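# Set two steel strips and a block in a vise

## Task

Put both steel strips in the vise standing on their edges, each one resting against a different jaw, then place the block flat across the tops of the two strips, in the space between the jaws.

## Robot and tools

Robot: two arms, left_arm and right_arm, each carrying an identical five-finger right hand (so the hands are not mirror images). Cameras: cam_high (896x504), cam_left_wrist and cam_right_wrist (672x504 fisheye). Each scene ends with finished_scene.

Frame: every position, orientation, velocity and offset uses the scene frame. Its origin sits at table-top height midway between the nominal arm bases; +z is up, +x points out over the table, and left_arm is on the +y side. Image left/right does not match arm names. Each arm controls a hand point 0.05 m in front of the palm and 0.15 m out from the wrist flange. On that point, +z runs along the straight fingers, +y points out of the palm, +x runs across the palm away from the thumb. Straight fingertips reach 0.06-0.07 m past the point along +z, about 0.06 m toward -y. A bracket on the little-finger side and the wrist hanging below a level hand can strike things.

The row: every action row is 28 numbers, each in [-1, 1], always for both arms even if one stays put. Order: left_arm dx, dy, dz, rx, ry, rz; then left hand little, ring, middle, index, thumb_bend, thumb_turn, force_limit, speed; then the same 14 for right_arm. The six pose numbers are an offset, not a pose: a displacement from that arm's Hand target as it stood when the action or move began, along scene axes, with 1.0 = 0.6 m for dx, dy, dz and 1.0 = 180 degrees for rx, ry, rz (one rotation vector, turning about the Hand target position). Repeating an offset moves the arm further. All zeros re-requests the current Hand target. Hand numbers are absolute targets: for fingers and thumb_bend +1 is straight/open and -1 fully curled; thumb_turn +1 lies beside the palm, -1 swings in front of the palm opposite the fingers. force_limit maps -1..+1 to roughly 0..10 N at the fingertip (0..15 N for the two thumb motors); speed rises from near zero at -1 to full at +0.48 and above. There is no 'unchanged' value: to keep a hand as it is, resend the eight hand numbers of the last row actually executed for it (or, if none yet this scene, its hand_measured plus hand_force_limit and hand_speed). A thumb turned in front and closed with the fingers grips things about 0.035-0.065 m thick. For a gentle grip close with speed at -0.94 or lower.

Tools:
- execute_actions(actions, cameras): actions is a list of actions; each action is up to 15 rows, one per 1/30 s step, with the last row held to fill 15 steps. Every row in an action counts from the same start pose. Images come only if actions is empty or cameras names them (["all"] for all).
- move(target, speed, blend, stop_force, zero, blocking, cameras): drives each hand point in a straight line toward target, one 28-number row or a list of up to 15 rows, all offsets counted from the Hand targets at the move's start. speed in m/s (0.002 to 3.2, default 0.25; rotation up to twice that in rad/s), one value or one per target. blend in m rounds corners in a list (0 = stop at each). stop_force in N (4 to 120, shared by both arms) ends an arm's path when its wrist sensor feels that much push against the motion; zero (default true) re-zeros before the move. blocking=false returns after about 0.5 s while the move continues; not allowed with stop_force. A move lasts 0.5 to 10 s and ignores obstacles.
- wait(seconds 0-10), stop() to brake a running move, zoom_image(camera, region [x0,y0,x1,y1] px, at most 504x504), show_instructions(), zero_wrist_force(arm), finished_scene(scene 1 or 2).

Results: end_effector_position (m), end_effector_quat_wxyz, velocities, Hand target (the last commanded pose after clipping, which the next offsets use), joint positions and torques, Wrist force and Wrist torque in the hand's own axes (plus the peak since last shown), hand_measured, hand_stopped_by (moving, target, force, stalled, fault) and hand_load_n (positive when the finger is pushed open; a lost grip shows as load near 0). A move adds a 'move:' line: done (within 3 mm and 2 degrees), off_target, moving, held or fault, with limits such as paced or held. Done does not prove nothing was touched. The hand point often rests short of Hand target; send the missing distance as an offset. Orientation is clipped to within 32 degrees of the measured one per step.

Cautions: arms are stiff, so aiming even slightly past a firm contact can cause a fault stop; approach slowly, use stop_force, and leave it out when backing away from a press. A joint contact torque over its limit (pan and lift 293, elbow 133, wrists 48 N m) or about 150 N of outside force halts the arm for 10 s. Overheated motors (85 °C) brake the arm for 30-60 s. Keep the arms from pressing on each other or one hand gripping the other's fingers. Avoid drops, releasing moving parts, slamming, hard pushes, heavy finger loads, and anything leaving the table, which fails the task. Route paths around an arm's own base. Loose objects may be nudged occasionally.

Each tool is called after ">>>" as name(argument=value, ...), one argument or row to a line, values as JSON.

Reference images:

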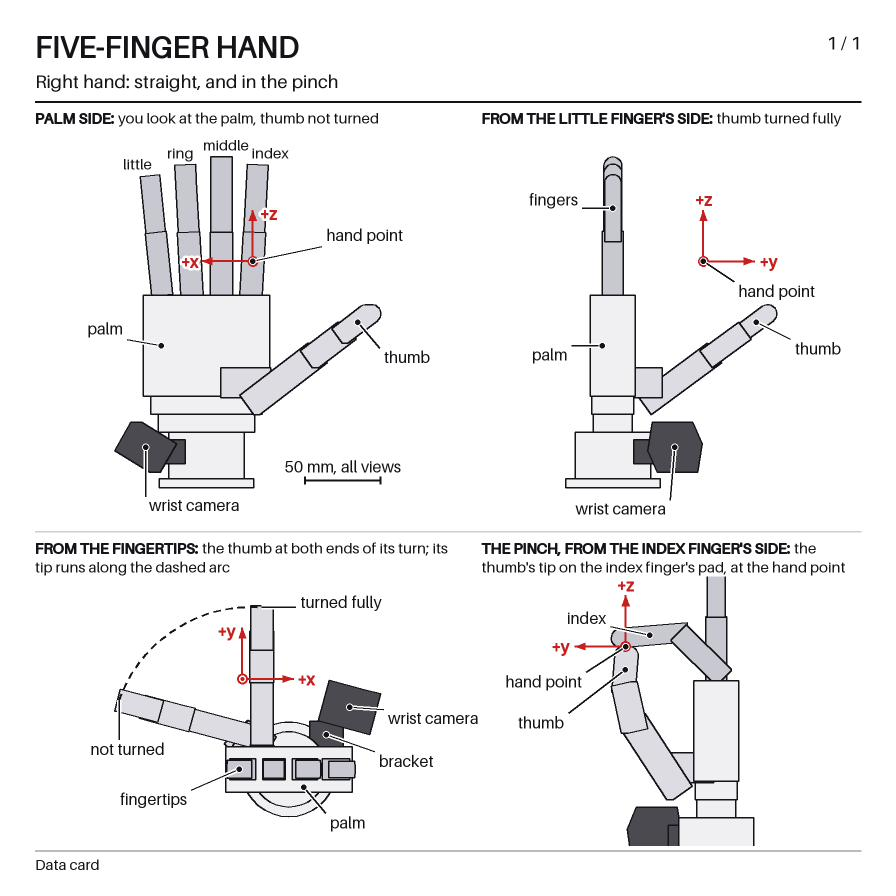

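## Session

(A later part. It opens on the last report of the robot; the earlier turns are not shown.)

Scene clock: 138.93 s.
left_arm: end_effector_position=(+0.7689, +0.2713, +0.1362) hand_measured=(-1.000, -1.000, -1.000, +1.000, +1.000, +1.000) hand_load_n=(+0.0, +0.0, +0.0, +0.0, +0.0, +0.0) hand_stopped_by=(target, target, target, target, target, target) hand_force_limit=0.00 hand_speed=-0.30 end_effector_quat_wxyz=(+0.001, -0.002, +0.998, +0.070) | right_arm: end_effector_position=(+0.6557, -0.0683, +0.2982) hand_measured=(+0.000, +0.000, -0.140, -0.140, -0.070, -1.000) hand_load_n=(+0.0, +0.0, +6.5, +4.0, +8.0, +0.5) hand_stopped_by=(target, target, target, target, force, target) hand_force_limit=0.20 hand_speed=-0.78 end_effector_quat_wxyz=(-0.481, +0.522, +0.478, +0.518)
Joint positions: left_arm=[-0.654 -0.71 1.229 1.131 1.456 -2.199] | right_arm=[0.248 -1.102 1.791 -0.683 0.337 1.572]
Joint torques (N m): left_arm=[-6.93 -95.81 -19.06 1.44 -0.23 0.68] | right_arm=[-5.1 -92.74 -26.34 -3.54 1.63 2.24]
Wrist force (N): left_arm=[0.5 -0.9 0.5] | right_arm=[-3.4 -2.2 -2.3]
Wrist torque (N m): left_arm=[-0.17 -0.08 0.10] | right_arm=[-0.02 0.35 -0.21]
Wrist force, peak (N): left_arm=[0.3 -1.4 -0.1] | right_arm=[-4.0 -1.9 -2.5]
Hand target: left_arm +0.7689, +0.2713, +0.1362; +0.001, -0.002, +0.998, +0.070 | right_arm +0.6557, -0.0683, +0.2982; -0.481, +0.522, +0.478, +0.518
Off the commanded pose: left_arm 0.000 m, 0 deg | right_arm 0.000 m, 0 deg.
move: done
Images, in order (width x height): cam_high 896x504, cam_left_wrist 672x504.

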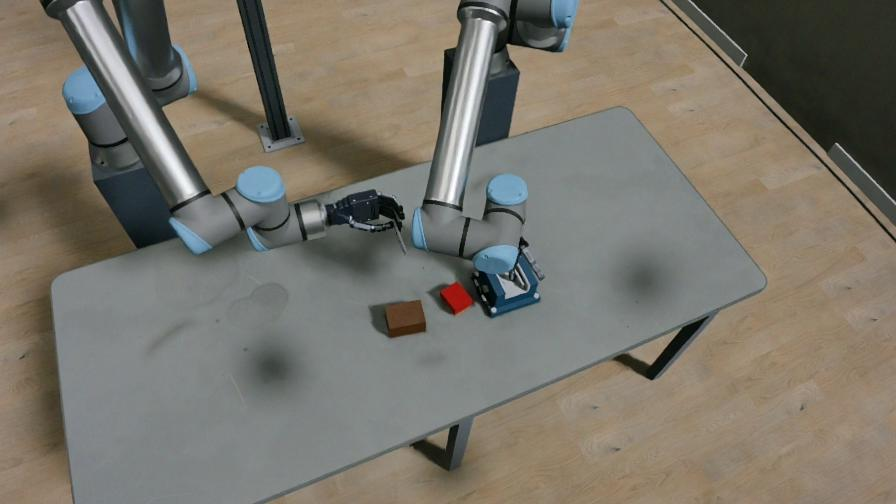

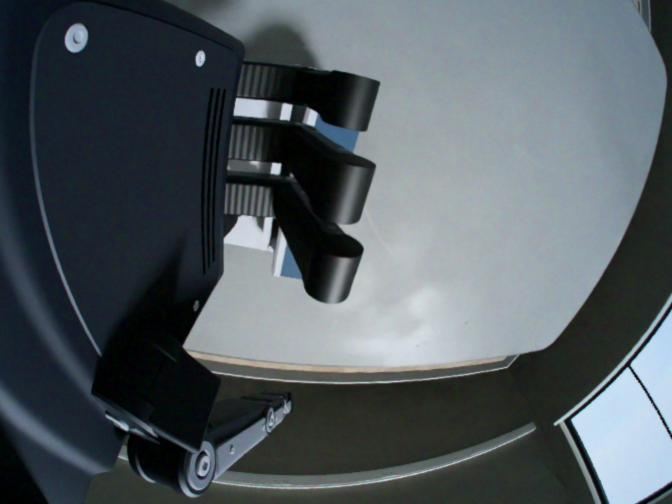

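>>> move(
  target=[
    [0, 0, -0.0015, 0, 0, 0, -1, -1, -1, 1, 1, 1, 0, -0.3, 0, 0, 0, 0, 0, 0, 0, 0, -0.14, -0.14, -0.5, -1, 0.2, -0.78],
    [-0.005, 0.06, -0.0015, 0, 0, 0, -1, -1, -1, 1, 1, 1, 0, -0.3, 0, 0, 0, 0, 0, 0, 0, 0, -0.14, -0.14, -0.5, -1, 0.2, -0.78],
  ],
  speed=[0.01, 0.015],
  stop_force=5,
  cameras=["cam_high", "cam_left_wrist"],
)

>>> zoom_image(
  camera="cam_high",
  region=[480, 240, 540, 300],
)

>>> zoom_image(
  camera="cam_left_wrist",
  region=[200, 100, 380, 260],
)

Scene clock: 142.20 s.
left_arm: end_effector_position=(+0.7679, +0.2838, +0.1353) hand_measured=(-1.000, -1.000, -1.000, +1.000, +1.000, +1.000) hand_load_n=(+0.0, +0.0, +0.0, +1.0, -0.5, +0.0) hand_stopped_by=(target, target, target, target, target, target) hand_force_limit=0.00 hand_speed=-0.30 end_effector_quat_wxyz=(+0.001, -0.002, +0.998, +0.070) | right_arm: end_effector_position=(+0.6557, -0.0683, +0.2982) hand_measured=(+0.000, +0.000, -0.140, -0.140, -0.070, -1.000) hand_load_n=(+0.0, -0.5, +6.5, +4.0, +8.0, +0.5) hand_stopped_by=(target, target, target, target, force, target) hand_force_limit=0.20 hand_speed=-0.78 end_effector_quat_wxyz=(-0.481, +0.522, +0.478, +0.518)
Joint positions: left_arm=[-0.642 -0.719 1.247 1.121 1.455 -2.188] | right_arm=[0.248 -1.102 1.791 -0.683 0.337 1.572]
Joint torques (N m): left_arm=[-5.97 -94.29 -41.07 7.51 -0.97 -1.83] | right_arm=[-10.05 -90.46 -26.04 -3.73 2.02 2.29]
Wrist force (N): left_arm=[0.2 -6.1 0.3] | right_arm=[-3.3 -2.1 -2.1]
Wrist torque (N m): left_arm=[0.16 -0.06 -0.06] | right_arm=[-0.02 0.34 -0.20]
Wrist force, peak (N): left_arm=[0.0 -14.5 -2.0] | right_arm=[-3.8 -2.1 -2.3]
Hand target: left_arm +0.7679, +0.2838, +0.1353; +0.001, -0.002, +0.998, +0.070 (not the last commanded pose) | right_arm +0.6557, -0.0683, +0.2982; -0.481, +0.522, +0.478, +0.518
Off the commanded pose: left_arm 0.024 m, 0 deg | right_arm 0.000 m, 0 deg.
move: contact (left_arm); path passed 1 of 2 targets
Images, in order (width x height): cam_high 896x504, cam_left_wrist 672x504.

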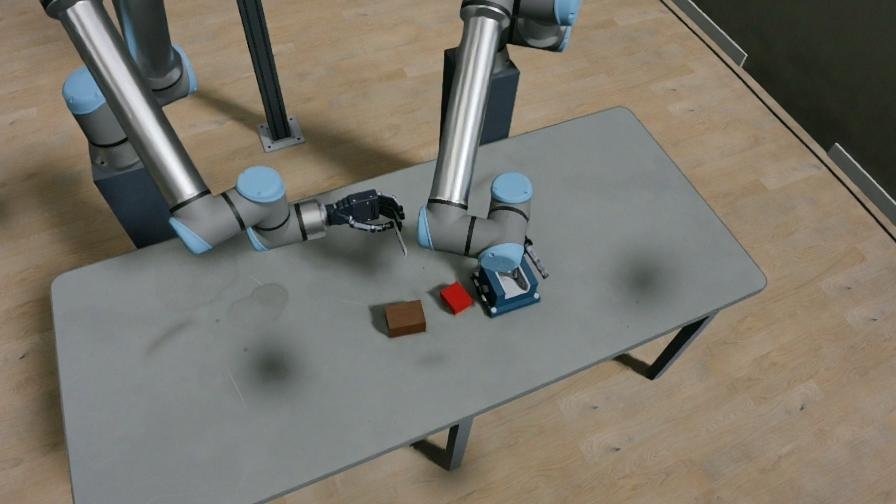

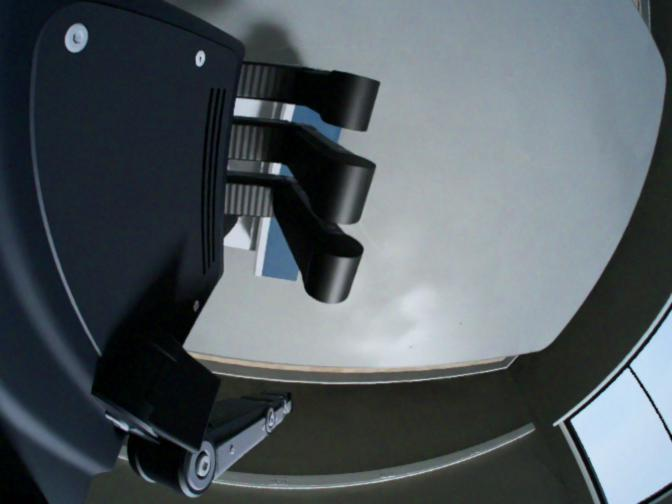

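Scaled by 8.400.

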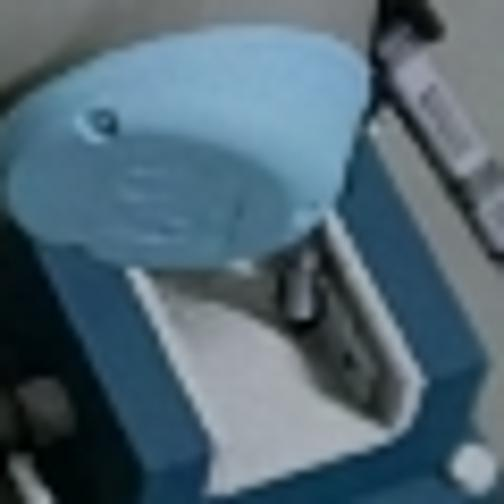

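Scaled by 2.800 from the camera's 672x504 image, which has a finer 960x720 frame.

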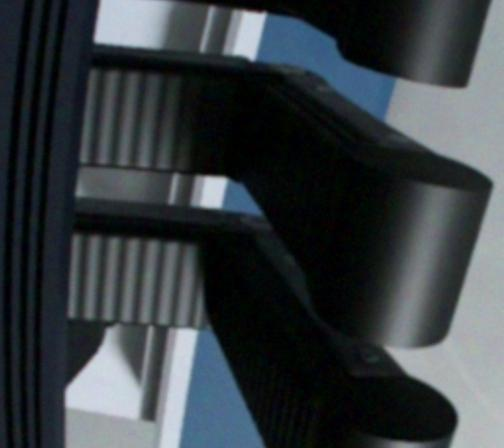

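>>> move(
  target=[
    [0, -0.015, 0, 0, 0, 0, -1, -1, -1, 1, 1, 1, 0, -0.3, 0, 0, 0, 0, 0, 0, 0, 0, -0.14, -0.14, -0.5, -1, 0.2, -0.78],
    [-0.06, -0.015, 0, 0, 0, 0, -1, -1, -1, 1, 1, 1, 0, -0.3, 0, 0, 0, 0, 0, 0, 0, 0, -0.14, -0.14, -0.5, -1, 0.2, -0.78],
  ],
  speed=0.05,
)

>>> move(
  target=[0, 0.05, 0, 0, 0, 0, -1, -1, -1, 1, 1, 1, 0, -0.3, 0, 0, 0, 0, 0, 0, 0, 0, -0.14, -0.14, -0.5, -1, 0.2, -0.78],
  speed=0.012,
  stop_force=5,
  cameras=["cam_high", "cam_left_wrist"],
)

>>> zoom_image(
  camera="cam_left_wrist",
  region=[200, 100, 380, 260],
)

Scene clock: 145.03 s.
left_arm: end_effector_position=(+0.7320, +0.2748, +0.1353) hand_measured=(-1.000, -1.000, -1.000, +1.000, +1.000, +1.000) hand_load_n=(+0.0, +0.0, +0.0, +0.0, +0.0, +0.0) hand_stopped_by=(target, target, target, target, target, target) hand_force_limit=0.00 hand_speed=-0.30 end_effector_quat_wxyz=(+0.001, -0.002, +0.998, +0.070) | right_arm: end_effector_position=(+0.6557, -0.0683, +0.2982) hand_measured=(+0.000, +0.000, -0.140, -0.140, -0.070, -1.000) hand_load_n=(+0.0, +0.0, +7.0, +4.0, +8.5, +0.5) hand_stopped_by=(target, target, target, target, force, target) hand_force_limit=0.20 hand_speed=-0.78 end_effector_quat_wxyz=(-0.481, +0.522, +0.478, +0.518)
Joint positions: left_arm=[-0.677 -0.762 1.331 1.084 1.458 -2.222] | right_arm=[0.248 -1.102 1.791 -0.683 0.337 1.572]
Joint torques (N m): left_arm=[-11.84 -114.79 -17.89 1.49 1.17 -1.67] | right_arm=[-9.52 -95.05 -26.28 -2.81 1.79 2.15]
Wrist force (N): left_arm=[-0.2 -2.3 0.0] | right_arm=[-3.6 -1.8 -2.1]
Wrist torque (N m): left_arm=[-0.35 0.04 0.01] | right_arm=[0.03 0.38 -0.21]
Wrist force, peak (N): left_arm=[-0.3 -6.4 0.6] | right_arm=[-3.7 -2.1 -2.4]
Hand target: left_arm +0.7319, +0.2748, +0.1353; +0.001, -0.002, +0.998, +0.070 | right_arm +0.6557, -0.0683, +0.2982; -0.481, +0.522, +0.478, +0.518
Off the commanded pose: left_arm 0.000 m, 0 deg | right_arm 0.000 m, 0 deg.
move: done

Scene clock: 147.10 s.
left_arm: end_effector_position=(+0.7319, +0.2852, +0.1353) hand_measured=(-1.000, -1.000, -1.000, +1.000, +1.000, +1.000) hand_load_n=(+0.0, +0.0, +0.0, +1.0, +0.0, +0.0) hand_stopped_by=(target, target, target, target, target, target) hand_force_limit=0.00 hand_speed=-0.30 end_effector_quat_wxyz=(+0.001, -0.002, +0.998, +0.070) | right_arm: end_effector_position=(+0.6557, -0.0683, +0.2982) hand_measured=(+0.000, +0.000, -0.140, -0.140, -0.070, -1.000) hand_load_n=(+0.0, +0.0, +6.5, +4.0, +8.5, +0.5) hand_stopped_by=(target, target, target, target, force, target) hand_force_limit=0.20 hand_speed=-0.78 end_effector_quat_wxyz=(-0.481, +0.522, +0.478, +0.518)
Joint positions: left_arm=[-0.666 -0.768 1.343 1.077 1.457 -2.212] | right_arm=[0.248 -1.102 1.791 -0.683 0.337 1.572]
Joint torques (N m): left_arm=[-7.74 -90.88 -39.89 7.56 -2.26 -1.88] | right_arm=[-9.07 -92.96 -25.6 -3.02 1.69 2.25]
Wrist force (N): left_arm=[-0.1 -7.6 -0.2] | right_arm=[-3.5 -2.0 -2.3]
Wrist torque (N m): left_arm=[0.02 0.03 -0.14] | right_arm=[0.01 0.37 -0.22]
Wrist force, peak (N): left_arm=[0.8 -14.2 -2.1] | right_arm=[-3.9 -2.0 -2.6]
Hand target: left_arm +0.7319, +0.2852, +0.1353; +0.001, -0.002, +0.998, +0.070 (not the last commanded pose) | right_arm +0.6557, -0.0683, +0.2982; -0.481, +0.522, +0.478, +0.518
Off the commanded pose: left_arm 0.020 m, 0 deg | right_arm 0.000 m, 0 deg.
move: contact (left_arm)
Images, in order (width x height): cam_high 896x504, cam_left_wrist 672x504.

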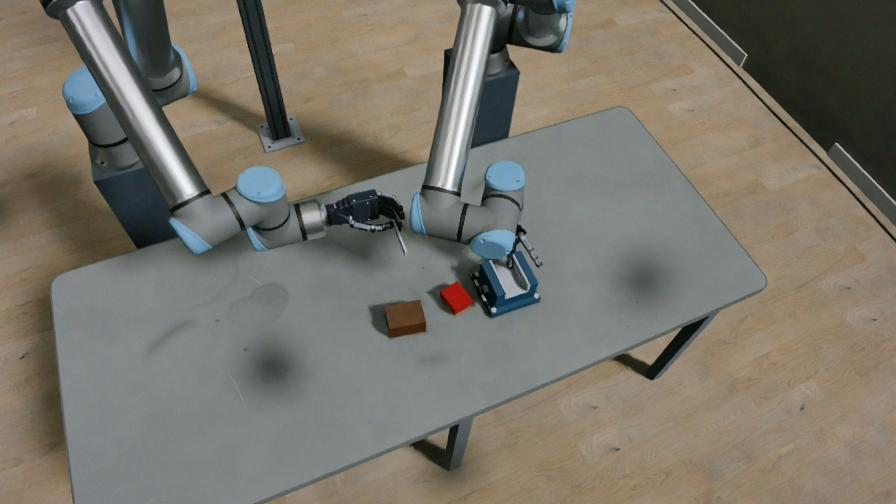

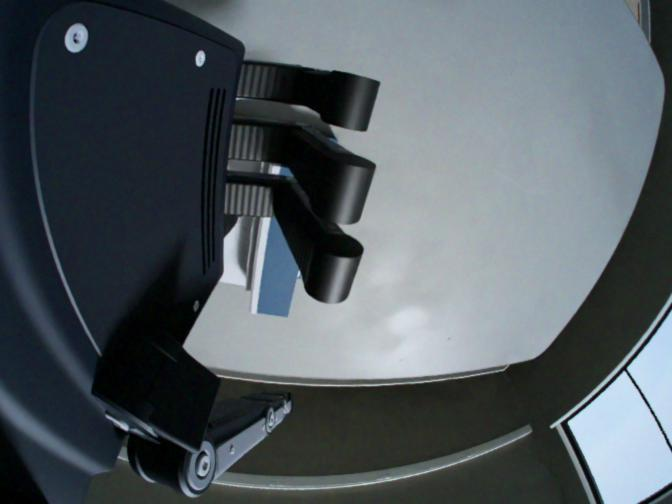

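Scaled by 2.800 from the camera's 672x504 image, which has a finer 960x720 frame.

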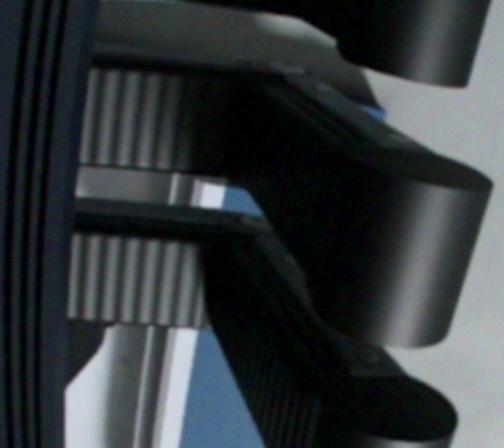

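>>> move(
  target=[
    [0, -0.02, 0, 0, 0, 0, -1, -1, -1, 1, 1, 1, 0, -0.3, 0, 0, 0, 0, 0, 0, 0, 0, -0.14, -0.14, -0.5, -1, 0.2, -0.78],
    [0, -0.02, 0.2, 0, 0, 0, -1, -1, -1, 1, 1, 1, 0, -0.3, 0, 0, 0, 0, 0, 0, 0, 0, -0.14, -0.14, -0.5, -1, 0.2, -0.78],
    [-0.35, 0.42, 0.5, -0.111, 0, 0, -1, -1, -1, 1, 1, 1, 0, -0.3, 0.059, 0.28, -0.2, 0, 0, 0.0, 0, 0, -0.14, -0.14, -0.5, -1, 0.2, -0.78],
  ],
  speed=[0.06, 0.15, 0.25],
  blend=[0.005, 0.03, 0],
  cameras=["cam_high", "cam_right_wrist"],
)

>>> zoom_image(
  camera="cam_high",
  region=[430, 190, 550, 310],
)

>>> zoom_image(
  camera="cam_right_wrist",
  region=[280, 180, 560, 400],
)

Scene clock: 153.60 s.
left_arm: end_effector_position=(+0.5220, +0.5372, +0.4353) hand_measured=(-1.000, -1.000, -1.000, +1.000, +1.000, +1.000) hand_load_n=(+0.0, +0.0, +0.0, +0.0, +0.0, +0.0) hand_stopped_by=(target, target, target, target, target, target) hand_force_limit=0.00 hand_speed=-0.30 end_effector_quat_wxyz=(+0.001, -0.002, +0.995, -0.104) | right_arm: end_effector_position=(+0.6911, +0.0996, +0.1783) hand_measured=(+0.000, +0.000, -0.140, -0.140, -0.070, -1.000) hand_load_n=(+0.0, +0.0, +6.5, +4.0, +8.5, +0.5) hand_stopped_by=(target, target, target, target, force, target) hand_force_limit=0.20 hand_speed=-0.78 end_effector_quat_wxyz=(-0.481, +0.522, +0.478, +0.518)
Joint positions: left_arm=[-0.34 -1.44 1.718 1.226 1.77 -1.888] | right_arm=[0.435 -0.818 1.556 -0.733 0.525 1.574]
Joint torques (N m): left_arm=[17.99 -66.32 -23.5 6.6 2.35 2.55] | right_arm=[5.27 -77.35 -45.26 1.17 2.83 -0.87]
Wrist force (N): left_arm=[0.1 -2.7 -0.1] | right_arm=[-3.8 -2.1 -2.0]
Wrist torque (N m): left_arm=[-0.35 -0.03 -0.22] | right_arm=[-0.02 0.44 -0.33]
Wrist force, peak (N): left_arm=[0.0 -8.3 0.0] | right_arm=[-4.4 -2.1 -2.7]
Hand target: left_arm +0.5219, +0.5372, +0.4353; +0.001, -0.002, +0.995, -0.105 | right_arm +0.6911, +0.0997, +0.1782; -0.481, +0.522, +0.478, +0.518
Off the commanded pose: left_arm 0.000 m, 0 deg | right_arm 0.000 m, 0 deg.
move: done
Images, in order (width x height): cam_high 896x504, cam_right_wrist 672x504.

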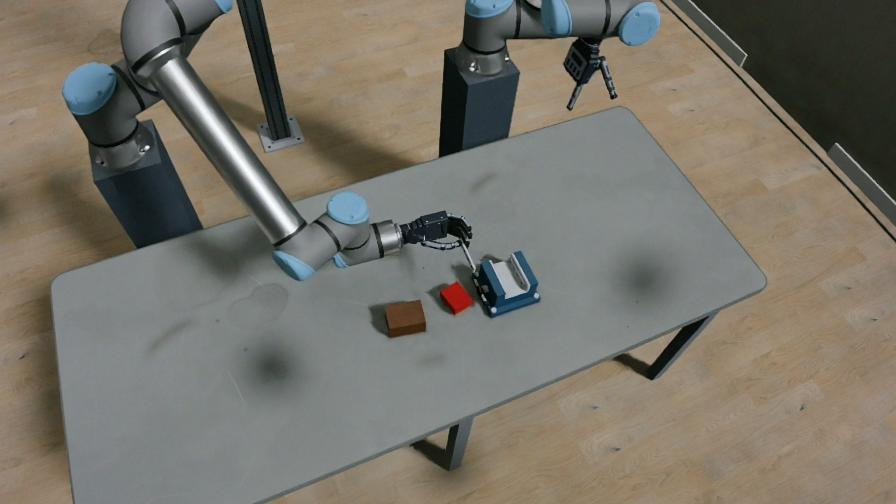

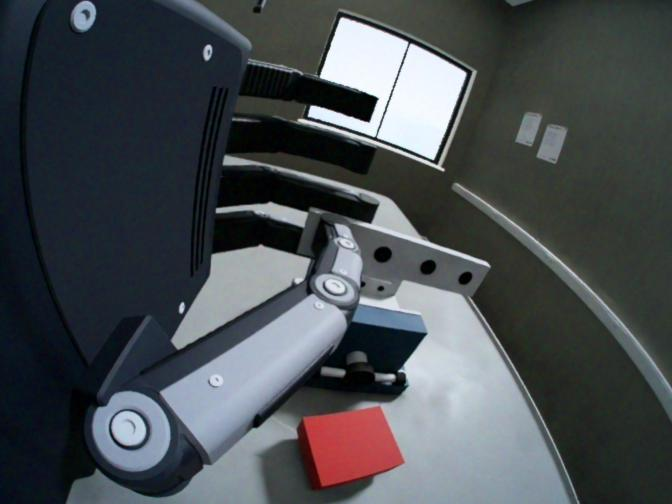

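Scaled by 4.200.

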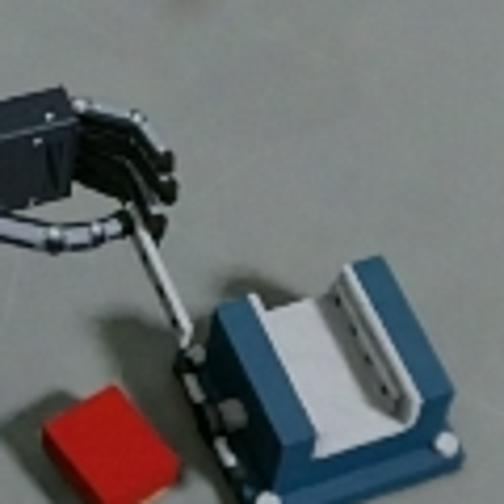

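Scaled by 1.800 from the camera's 672x504 image, which has a finer 960x720 frame.

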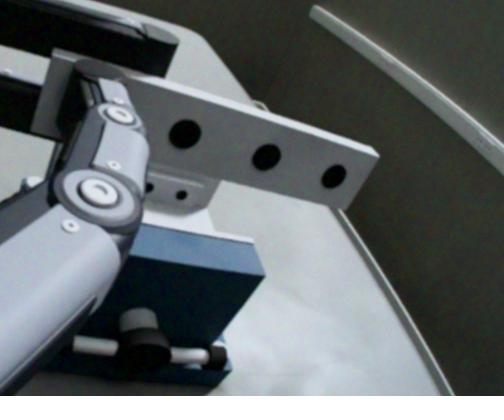

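>>> move(
  target=[
    [0, 0, 0, 0, 0, 0, -1, -1, -1, 1, 1, 1, 0, -0.3, 0, 0.1582, -0.02, 0, 0, 0.0056, 0, 0, -0.14, -0.14, -0.5, -1, 0.2, -0.78],
    [0, 0, 0, 0, 0, 0, -1, -1, -1, 1, 1, 1, 0, -0.3, 0, 0.1582, -0.13, 0, 0, 0.0056, 0, 0, -0.14, -0.14, -0.5, -1, 0.2, -0.78],
  ],
  speed=[0.12, 0.08],
  cameras=["cam_high", "cam_right_wrist"],
)

>>> zoom_image(
  camera="cam_high",
  region=[480, 235, 540, 305],
)

>>> zoom_image(
  camera="cam_right_wrist",
  region=[280, 180, 560, 400],
)

Scene clock: 157.13 s.
left_arm: end_effector_position=(+0.5219, +0.5372, +0.4353) hand_measured=(-1.000, -1.000, -1.000, +1.000, +1.000, +1.000) hand_load_n=(+0.0, +0.0, +0.0, +0.0, +0.0, +0.0) hand_stopped_by=(target, target, target, target, target, target) hand_force_limit=0.00 hand_speed=-0.30 end_effector_quat_wxyz=(+0.001, -0.002, +0.995, -0.105) | right_arm: end_effector_position=(+0.6911, +0.1946, +0.1003) hand_measured=(+0.000, +0.000, -0.140, -0.140, -0.070, -1.000) hand_load_n=(+0.0, +0.0, +6.5, +4.0, +8.5, +0.5) hand_stopped_by=(target, target, target, target, force, target) hand_force_limit=0.20 hand_speed=-0.78 end_effector_quat_wxyz=(+0.485, -0.518, -0.482, -0.513)
Joint positions: left_arm=[-0.34 -1.44 1.718 1.226 1.77 -1.888] | right_arm=[0.527 -0.655 1.4 -0.742 0.599 1.575]
Joint torques (N m): left_arm=[19.05 -65.25 -23.46 6.63 1.76 2.61] | right_arm=[10 -92.06 -44.96 -4.42 2.22 1.1]
Wrist force (N): left_arm=[0.2 -2.8 0.0] | right_arm=[-3.8 -2.2 -2.0]
Wrist torque (N m): left_arm=[-0.38 -0.05 -0.21] | right_arm=[-0.01 0.42 -0.24]
Wrist force, peak (N): left_arm=[-0.3 -3.0 0.1] | right_arm=[-3.7 -1.9 -3.1]
Hand target: left_arm +0.5219, +0.5372, +0.4353; +0.001, -0.002, +0.995, -0.105 | right_arm +0.6911, +0.1946, +0.1002; +0.485, -0.518, -0.482, -0.513
Off the commanded pose: left_arm 0.000 m, 0 deg | right_arm 0.000 m, 0 deg.
move: done
Images, in order (width x height): cam_high 896x504, cam_right_wrist 672x504.

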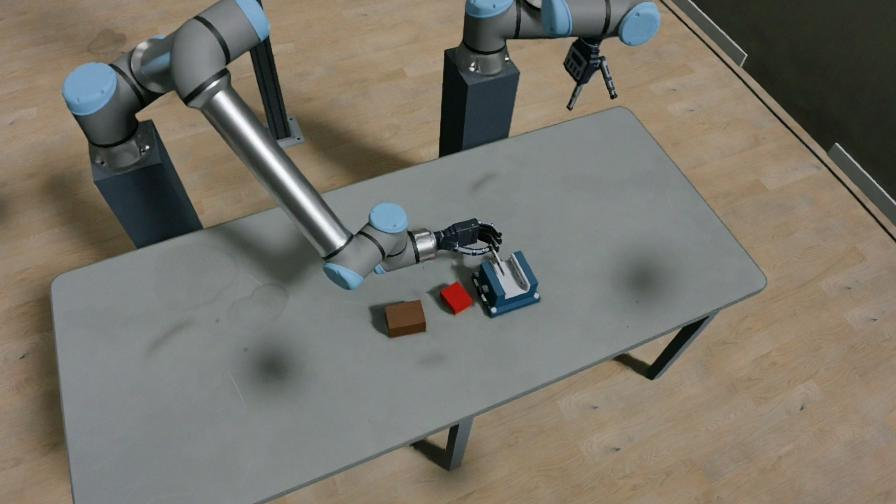

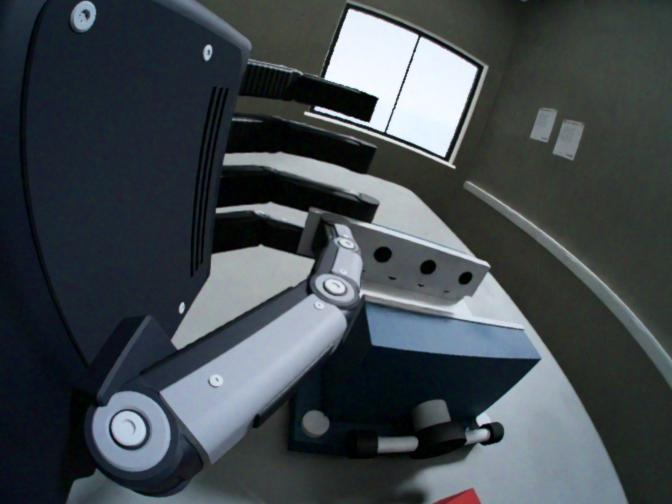

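Scaled by 7.200.

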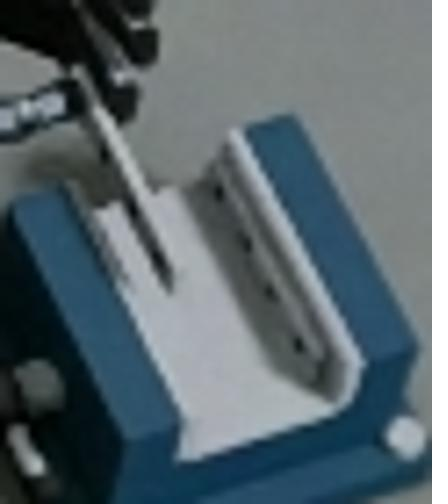

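Scaled by 1.800 from the camera's 672x504 image, which has a finer 960x720 frame.

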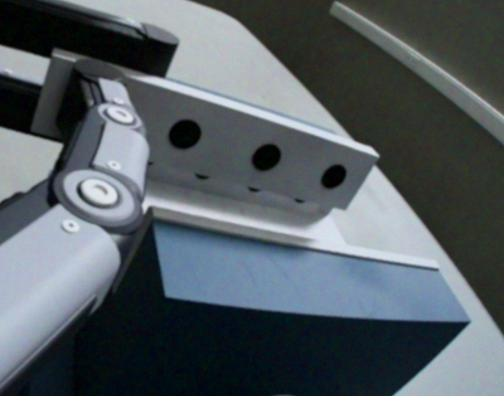

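>>> move(
  target=[
    [0, 0, 0, 0, 0, 0, -1, -1, -1, 1, 1, 1, 0, -0.3, 0, -0.0033, 0, 0, 0, 0, 0, 0, -0.14, -0.14, -0.5, -1, 0.2, -0.78],
    [0, 0, 0, 0, 0, 0, -1, -1, -1, 1, 1, 1, 0, -0.3, 0, -0.0033, -0.08, 0, 0, 0, 0, 0, -0.14, -0.14, -0.5, -1, 0.2, -0.78],
  ],
  speed=0.03,
  stop_force=4,
  cameras=["cam_high", "cam_right_wrist"],
)

>>> zoom_image(
  camera="cam_high",
  region=[480, 235, 540, 305],
)

>>> zoom_image(
  camera="cam_right_wrist",
  region=[280, 180, 560, 400],
)

Scene clock: 160.53 s.
left_arm: end_effector_position=(+0.5219, +0.5372, +0.4353) hand_measured=(-1.000, -1.000, -1.000, +1.000, +1.000, +1.000) hand_load_n=(+0.0, +0.0, +0.0, +0.0, -0.5, +0.0) hand_stopped_by=(target, target, target, target, target, target) hand_force_limit=0.00 hand_speed=-0.30 end_effector_quat_wxyz=(+0.001, -0.002, +0.995, -0.105) | right_arm: end_effector_position=(+0.6911, +0.1926, +0.0635) hand_measured=(+0.000, +0.000, -0.140, -0.140, -0.070, -1.000) hand_load_n=(+0.0, +0.0, +7.0, +4.5, +4.5, -1.5) hand_stopped_by=(target, target, target, target, force, target) hand_force_limit=0.20 hand_speed=-0.78 end_effector_quat_wxyz=(+0.485, -0.518, -0.482, -0.513)
Joint positions: left_arm=[-0.34 -1.44 1.718 1.226 1.77 -1.888] | right_arm=[0.525 -0.614 1.4 -0.783 0.597 1.575]
Joint torques (N m): left_arm=[18.51 -64.74 -23.27 6.56 1.92 2.51] | right_arm=[-7.53 -122.08 -24.3 1.93 -0.94 -1]
Wrist force (N): left_arm=[0.0 -2.6 -0.2] | right_arm=[-3.3 -1.7 -2.2]
Wrist torque (N m): left_arm=[-0.33 -0.02 -0.21] | right_arm=[0.11 0.33 -0.17]
Wrist force, peak (N): left_arm=[0.0 -3.0 0.2] | right_arm=[-3.9 -2.1 -2.4]
Hand target: left_arm +0.5219, +0.5372, +0.4353; +0.001, -0.002, +0.995, -0.105 | right_arm +0.6911, +0.1926, +0.0635; +0.485, -0.518, -0.482, -0.513 (not the last commanded pose)
Off the commanded pose: left_arm 0.000 m, 0 deg | right_arm 0.011 m, 0 deg.
move: contact (right_arm); path passed 1 of 2 targets
Images, in order (width x height): cam_high 896x504, cam_right_wrist 672x504.

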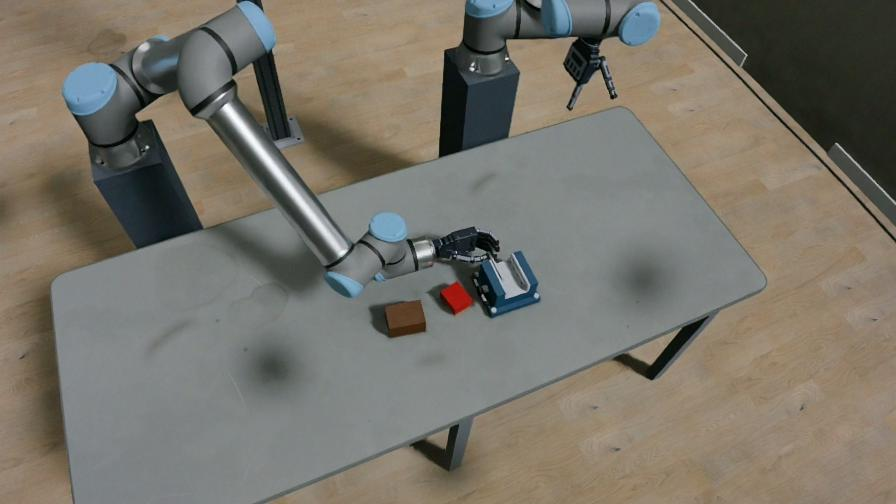

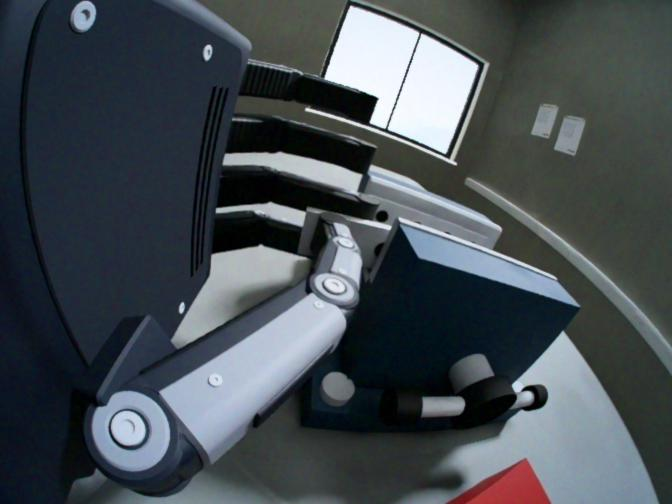

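Scaled by 7.200.

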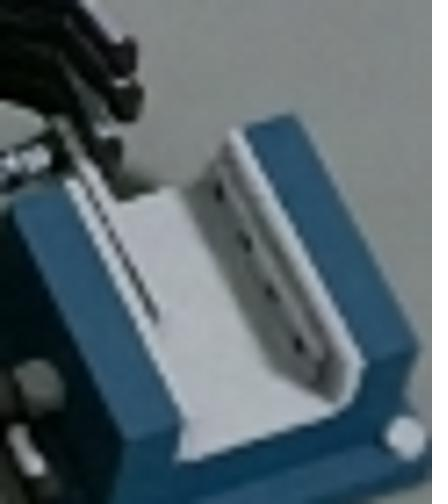

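Scaled by 1.800 from the camera's 672x504 image, which has a finer 960x720 frame.

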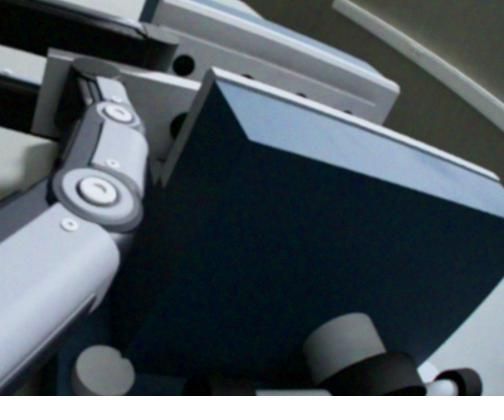

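>>> move(
  target=[0, 0, 0, 0, 0, 0, -1, -1, -1, 1, 1, 1, 0, -0.3, 0, 0, 0, 0, 0, 0, 0, 0, -0.14, -0.14, 0.08, -1, 0.2, -0.8],
)

>>> move(
  target=[0, 0, 0, 0, 0, 0, -1, -1, -1, 1, 1, 1, 0, -0.3, 0, 0, 0, 0, 0, 0, 0, 0, 0.1, 0.1, 0.08, -1, 0.2, -0.78],
  cameras=["cam_high", "cam_right_wrist"],
)

>>> zoom_image(
  camera="cam_high",
  region=[480, 235, 540, 305],
)

>>> zoom_image(
  camera="cam_right_wrist",
  region=[280, 180, 560, 400],
)

Scene clock: 162.67 s.
left_arm: end_effector_position=(+0.5219, +0.5372, +0.4353) hand_measured=(-1.000, -1.000, -1.000, +1.000, +1.000, +1.000) hand_load_n=(+0.0, +0.0, +0.0, +0.0, +0.0, +0.0) hand_stopped_by=(target, target, target, target, target, target) hand_force_limit=0.00 hand_speed=-0.30 end_effector_quat_wxyz=(+0.001, -0.002, +0.995, -0.105) | right_arm: end_effector_position=(+0.6911, +0.1926, +0.0635) hand_measured=(+0.000, +0.000, -0.140, -0.140, +0.080, -1.000) hand_load_n=(+0.0, +0.0, +0.0, +0.0, +0.0, +0.0) hand_stopped_by=(target, target, target, target, target, target) hand_force_limit=0.20 hand_speed=-0.80 end_effector_quat_wxyz=(+0.485, -0.518, -0.482, -0.513)
Joint positions: left_arm=[-0.34 -1.44 1.718 1.226 1.77 -1.888] | right_arm=[0.525 -0.614 1.4 -0.783 0.597 1.575]
Joint torques (N m): left_arm=[17.57 -63.27 -23.88 6.52 1.81 2.39] | right_arm=[-0.38 -120.69 -24.67 0.99 -0.41 -0.89]
Wrist force (N): left_arm=[-0.1 -2.7 -0.3] | right_arm=[-2.5 -1.9 -2.2]
Wrist torque (N m): left_arm=[-0.33 0.01 -0.22] | right_arm=[0.09 0.33 -0.19]
Wrist force, peak (N): left_arm=[-0.1 -3.1 -0.2] | right_arm=[-3.6 -2.1 -2.1]
Hand target: left_arm +0.5219, +0.5372, +0.4353; +0.001, -0.002, +0.995, -0.105 | right_arm +0.6911, +0.1926, +0.0635; +0.485, -0.518, -0.482, -0.513
Off the commanded pose: left_arm 0.000 m, 0 deg | right_arm 0.000 m, 0 deg.
move: done

Scene clock: 163.33 s.
left_arm: end_effector_position=(+0.5219, +0.5372, +0.4353) hand_measured=(-1.000, -1.000, -1.000, +1.000, +1.000, +1.000) hand_load_n=(+0.0, +0.0, +0.0, +0.0, +0.0, +0.0) hand_stopped_by=(target, target, target, target, target, target) hand_force_limit=0.00 hand_speed=-0.30 end_effector_quat_wxyz=(+0.001, -0.002, +0.995, -0.105) | right_arm: end_effector_position=(+0.6911, +0.1926, +0.0635) hand_measured=(+0.000, +0.000, +0.100, +0.100, +0.080, -1.000) hand_load_n=(+0.0, +0.0, +0.0, +0.0, +0.0, +0.0) hand_stopped_by=(target, target, target, target, target, target) hand_force_limit=0.20 hand_speed=-0.78 end_effector_quat_wxyz=(+0.485, -0.518, -0.482, -0.513)
Joint positions: left_arm=[-0.34 -1.44 1.718 1.226 1.77 -1.888] | right_arm=[0.525 -0.614 1.4 -0.783 0.597 1.575]
Joint torques (N m): left_arm=[18.73 -64.24 -24.85 6.51 2.06 2.73] | right_arm=[-1.05 -114.64 -22.71 0.99 -0.46 -1.06]
Wrist force (N): left_arm=[-0.2 -2.4 0.1] | right_arm=[-2.8 -1.9 -1.9]
Wrist torque (N m): left_arm=[-0.31 0.00 -0.22] | right_arm=[0.06 0.35 -0.21]
Wrist force, peak (N): left_arm=[0.1 -2.8 -0.1] | right_arm=[-2.7 -2.2 -2.3]
Hand target: left_arm +0.5219, +0.5372, +0.4353; +0.001, -0.002, +0.995, -0.105 | right_arm +0.6911, +0.1926, +0.0635; +0.485, -0.518, -0.482, -0.513
Off the commanded pose: left_arm 0.000 m, 0 deg | right_arm 0.000 m, 0 deg.
move: done
Images, in order (width x height): cam_high 896x504, cam_right_wrist 672x504.

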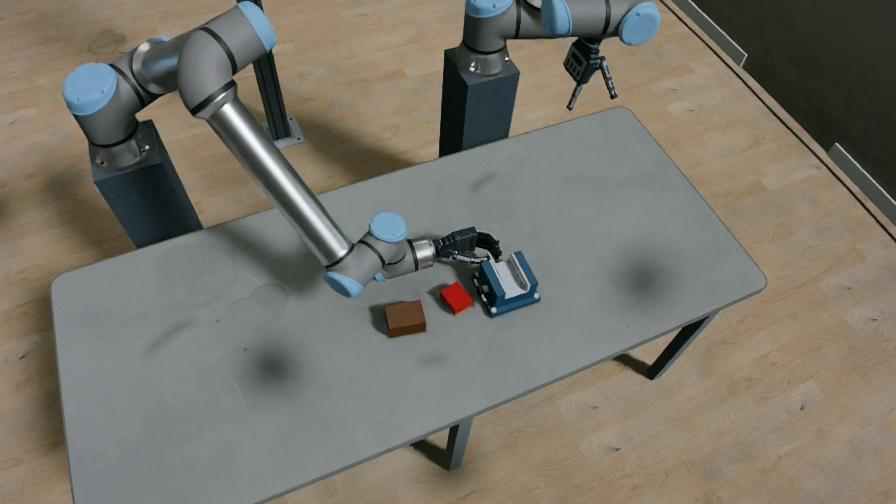

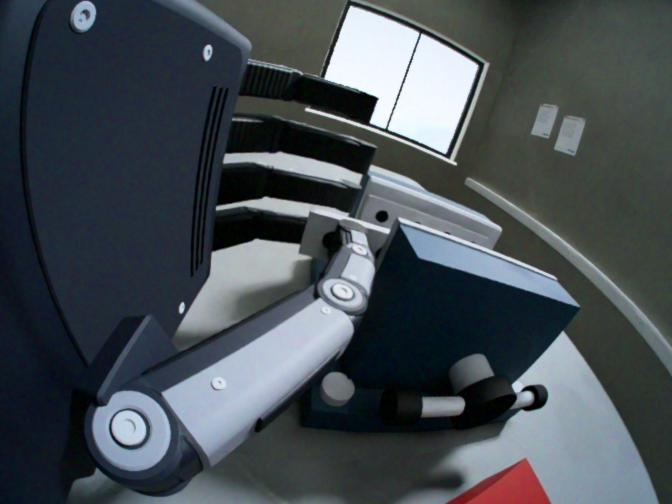

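Scaled by 7.200.

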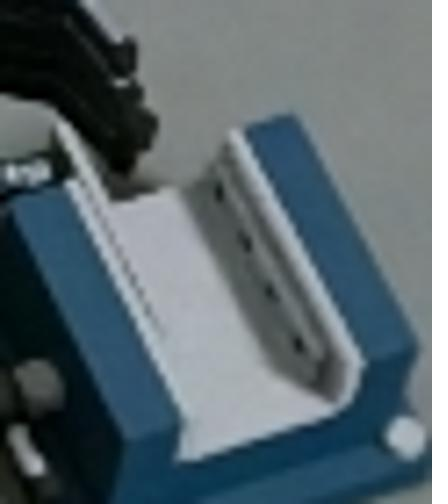

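Scaled by 1.800 from the camera's 672x504 image, which has a finer 960x720 frame.

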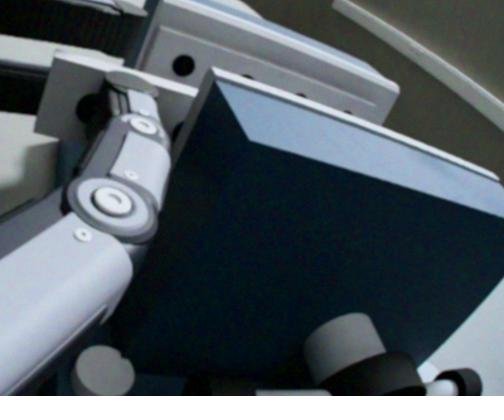

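>>> move(
  target=[
    [0, 0, 0, 0, 0, 0, -1, -1, -1, 1, 1, 1, 0, -0.3, -0.15, 0.0092, 0, 0, 0, 0, 0, 0, 0.1, 0.1, 0.08, -1, 0.2, -0.78],
    [0, 0, 0, 0, 0, 0, -1, -1, -1, 1, 1, 1, 0, -0.3, -0.17, 0.0092, 0.25, 0, 0, 0, 0, 0, 0.1, 0.1, 0.08, -1, 0.2, -0.78],
    [0.13, -0.28, -0.2, 0, 0, 0, -1, -1, -1, 1, 1, 1, 0, -0.3, -0.36, -0.78, 0.5, 0, 0, 0, 0, 0, 0.1, 0.1, 0.08, -1, 0.2, -0.78],
  ],
  speed=[0.06, 0.15, 0.3],
  blend=[0.01, 0.03, 0],
  cameras=["cam_high"],
)

>>> zoom_image(
  camera="cam_high",
  region=[480, 235, 540, 305],
)

Scene clock: 169.17 s.
left_arm: end_effector_position=(+0.5999, +0.3692, +0.3153) hand_measured=(-1.000, -1.000, -1.000, +1.000, +1.000, +1.000) hand_load_n=(+0.0, +0.0, +0.0, +0.0, +0.0, +0.0) hand_stopped_by=(target, target, target, target, target, target) hand_force_limit=0.00 hand_speed=-0.30 end_effector_quat_wxyz=(+0.001, -0.002, +0.995, -0.105) | right_arm: end_effector_position=(+0.4751, -0.2754, +0.3635) hand_measured=(+0.000, +0.000, +0.100, +0.100, +0.080, -1.000) hand_load_n=(-0.5, +0.0, +0.0, +0.0, -0.5, +0.0) hand_stopped_by=(target, target, target, target, target, target) hand_force_limit=0.20 hand_speed=-0.78 end_effector_quat_wxyz=(+0.486, -0.517, -0.482, -0.514)
Joint positions: left_arm=[-0.558 -1.217 1.65 1.03 1.75 -2.109] | right_arm=[-0.078 -1.532 2.223 -0.682 -0.006 1.568]
Joint torques (N m): left_arm=[-10.48 -60.52 -45.18 1.16 -1.74 -1.64] | right_arm=[-10.93 -54.23 -23.57 -3.37 -2.56 3.37]
Wrist force (N): left_arm=[-0.1 -2.6 0.0] | right_arm=[-3.0 -1.9 -2.4]
Wrist torque (N m): left_arm=[-0.35 0.00 0.05] | right_arm=[0.05 0.42 -0.19]
Wrist force, peak (N): left_arm=[-0.6 -3.5 0.5] | right_arm=[-2.4 -2.0 -4.6]
Hand target: left_arm +0.5999, +0.3692, +0.3153; +0.001, -0.002, +0.995, -0.105 | right_arm +0.4751, -0.2754, +0.3635; +0.485, -0.518, -0.482, -0.513
Off the commanded pose: left_arm 0.000 m, 0 deg | right_arm 0.000 m, 0 deg.
move: done
Images, in order (width x height): cam_high 896x504.

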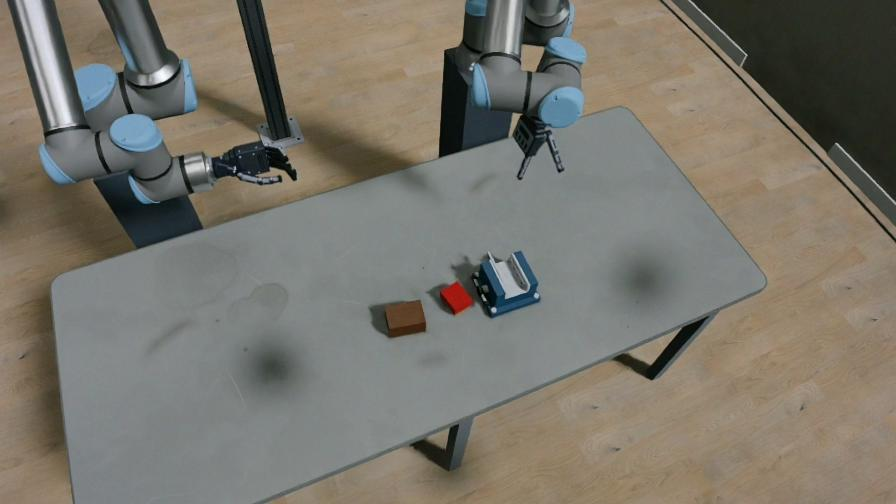

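Scaled by 7.200.

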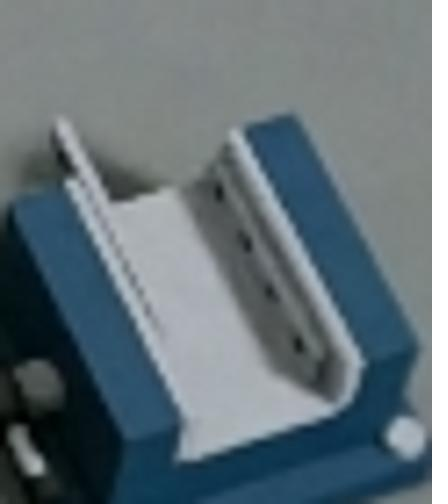

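>>> execute_actions(
  actions=[],
)

>>> zoom_image(
  camera="cam_high",
  region=[470, 220, 540, 300],
)

Scene clock: 171.97 s.
left_arm: end_effector_position=(+0.5999, +0.3692, +0.3153) hand_measured=(-1.000, -1.000, -1.000, +1.000, +1.000, +1.000) hand_load_n=(+0.0, +0.0, +0.0, +0.0, +0.0, +0.0) hand_stopped_by=(target, target, target, target, target, target) hand_force_limit=0.00 hand_speed=-0.30 end_effector_quat_wxyz=(+0.001, -0.002, +0.995, -0.105) | right_arm: end_effector_position=(+0.4751, -0.2754, +0.3635) hand_measured=(+0.000, +0.000, +0.100, +0.100, +0.080, -1.000) hand_load_n=(+0.0, +0.0, -0.5, +0.0, +0.0, +0.0) hand_stopped_by=(target, target, target, target, target, target) hand_force_limit=0.20 hand_speed=-0.78 end_effector_quat_wxyz=(+0.486, -0.517, -0.482, -0.514)
Joint positions: left_arm=[-0.558 -1.217 1.65 1.03 1.75 -2.109] | right_arm=[-0.078 -1.532 2.223 -0.682 -0.006 1.569]
Joint velocities: within noise
Joint torques (N m): left_arm=[-12.63 -61.26 -44.92 1.07 -1.61 -1.64] | right_arm=[-13.51 -55.05 -24.68 -2.83 -2.28 2.65]
Motor temperatures (°C): left_arm=[31 31 32 35 35 33] | right_arm=[31 32 28 38 36 38]
Wrist force (N): left_arm=[-0.6 -2.7 -0.2] | right_arm=[-2.9 -1.8 -2.6]
Wrist torque (N m): left_arm=[-0.35 0.07 0.01] | right_arm=[0.08 0.41 -0.18]
Wrist force, peak (N): left_arm=[-0.7 -3.1 0.2] | right_arm=[-3.3 -2.0 -2.5]
Hand target: left_arm +0.5999, +0.3692, +0.3153; +0.001, -0.002, +0.995, -0.105 | right_arm +0.4751, -0.2754, +0.3635; +0.485, -0.518, -0.482, -0.513
Off the commanded pose: left_arm 0.000 m, 0 deg | right_arm 0.000 m, 0 deg.

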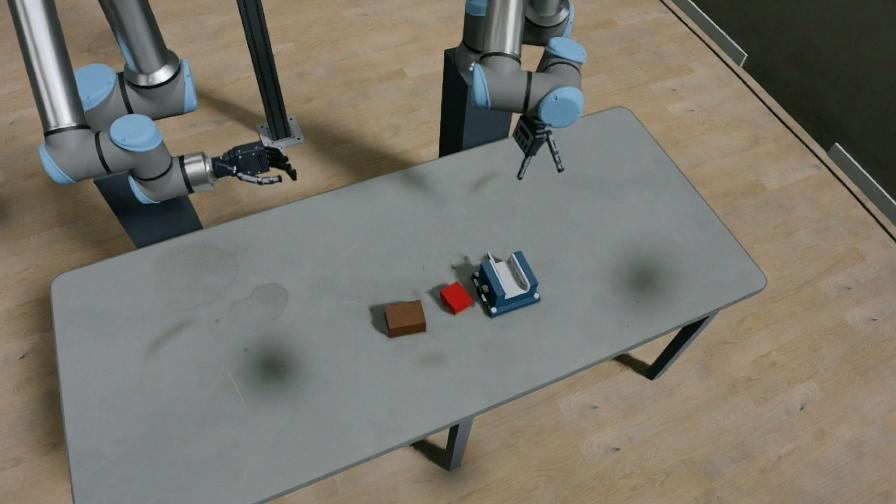

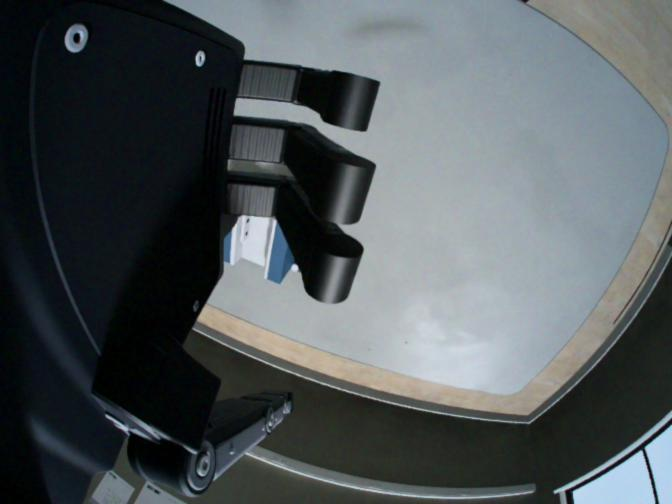

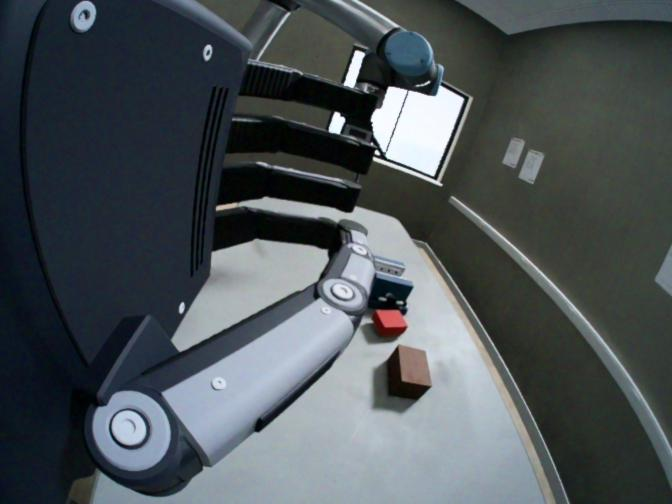

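Scaled by 6.300.

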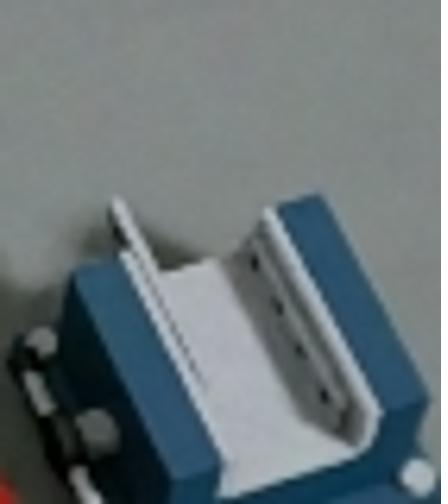

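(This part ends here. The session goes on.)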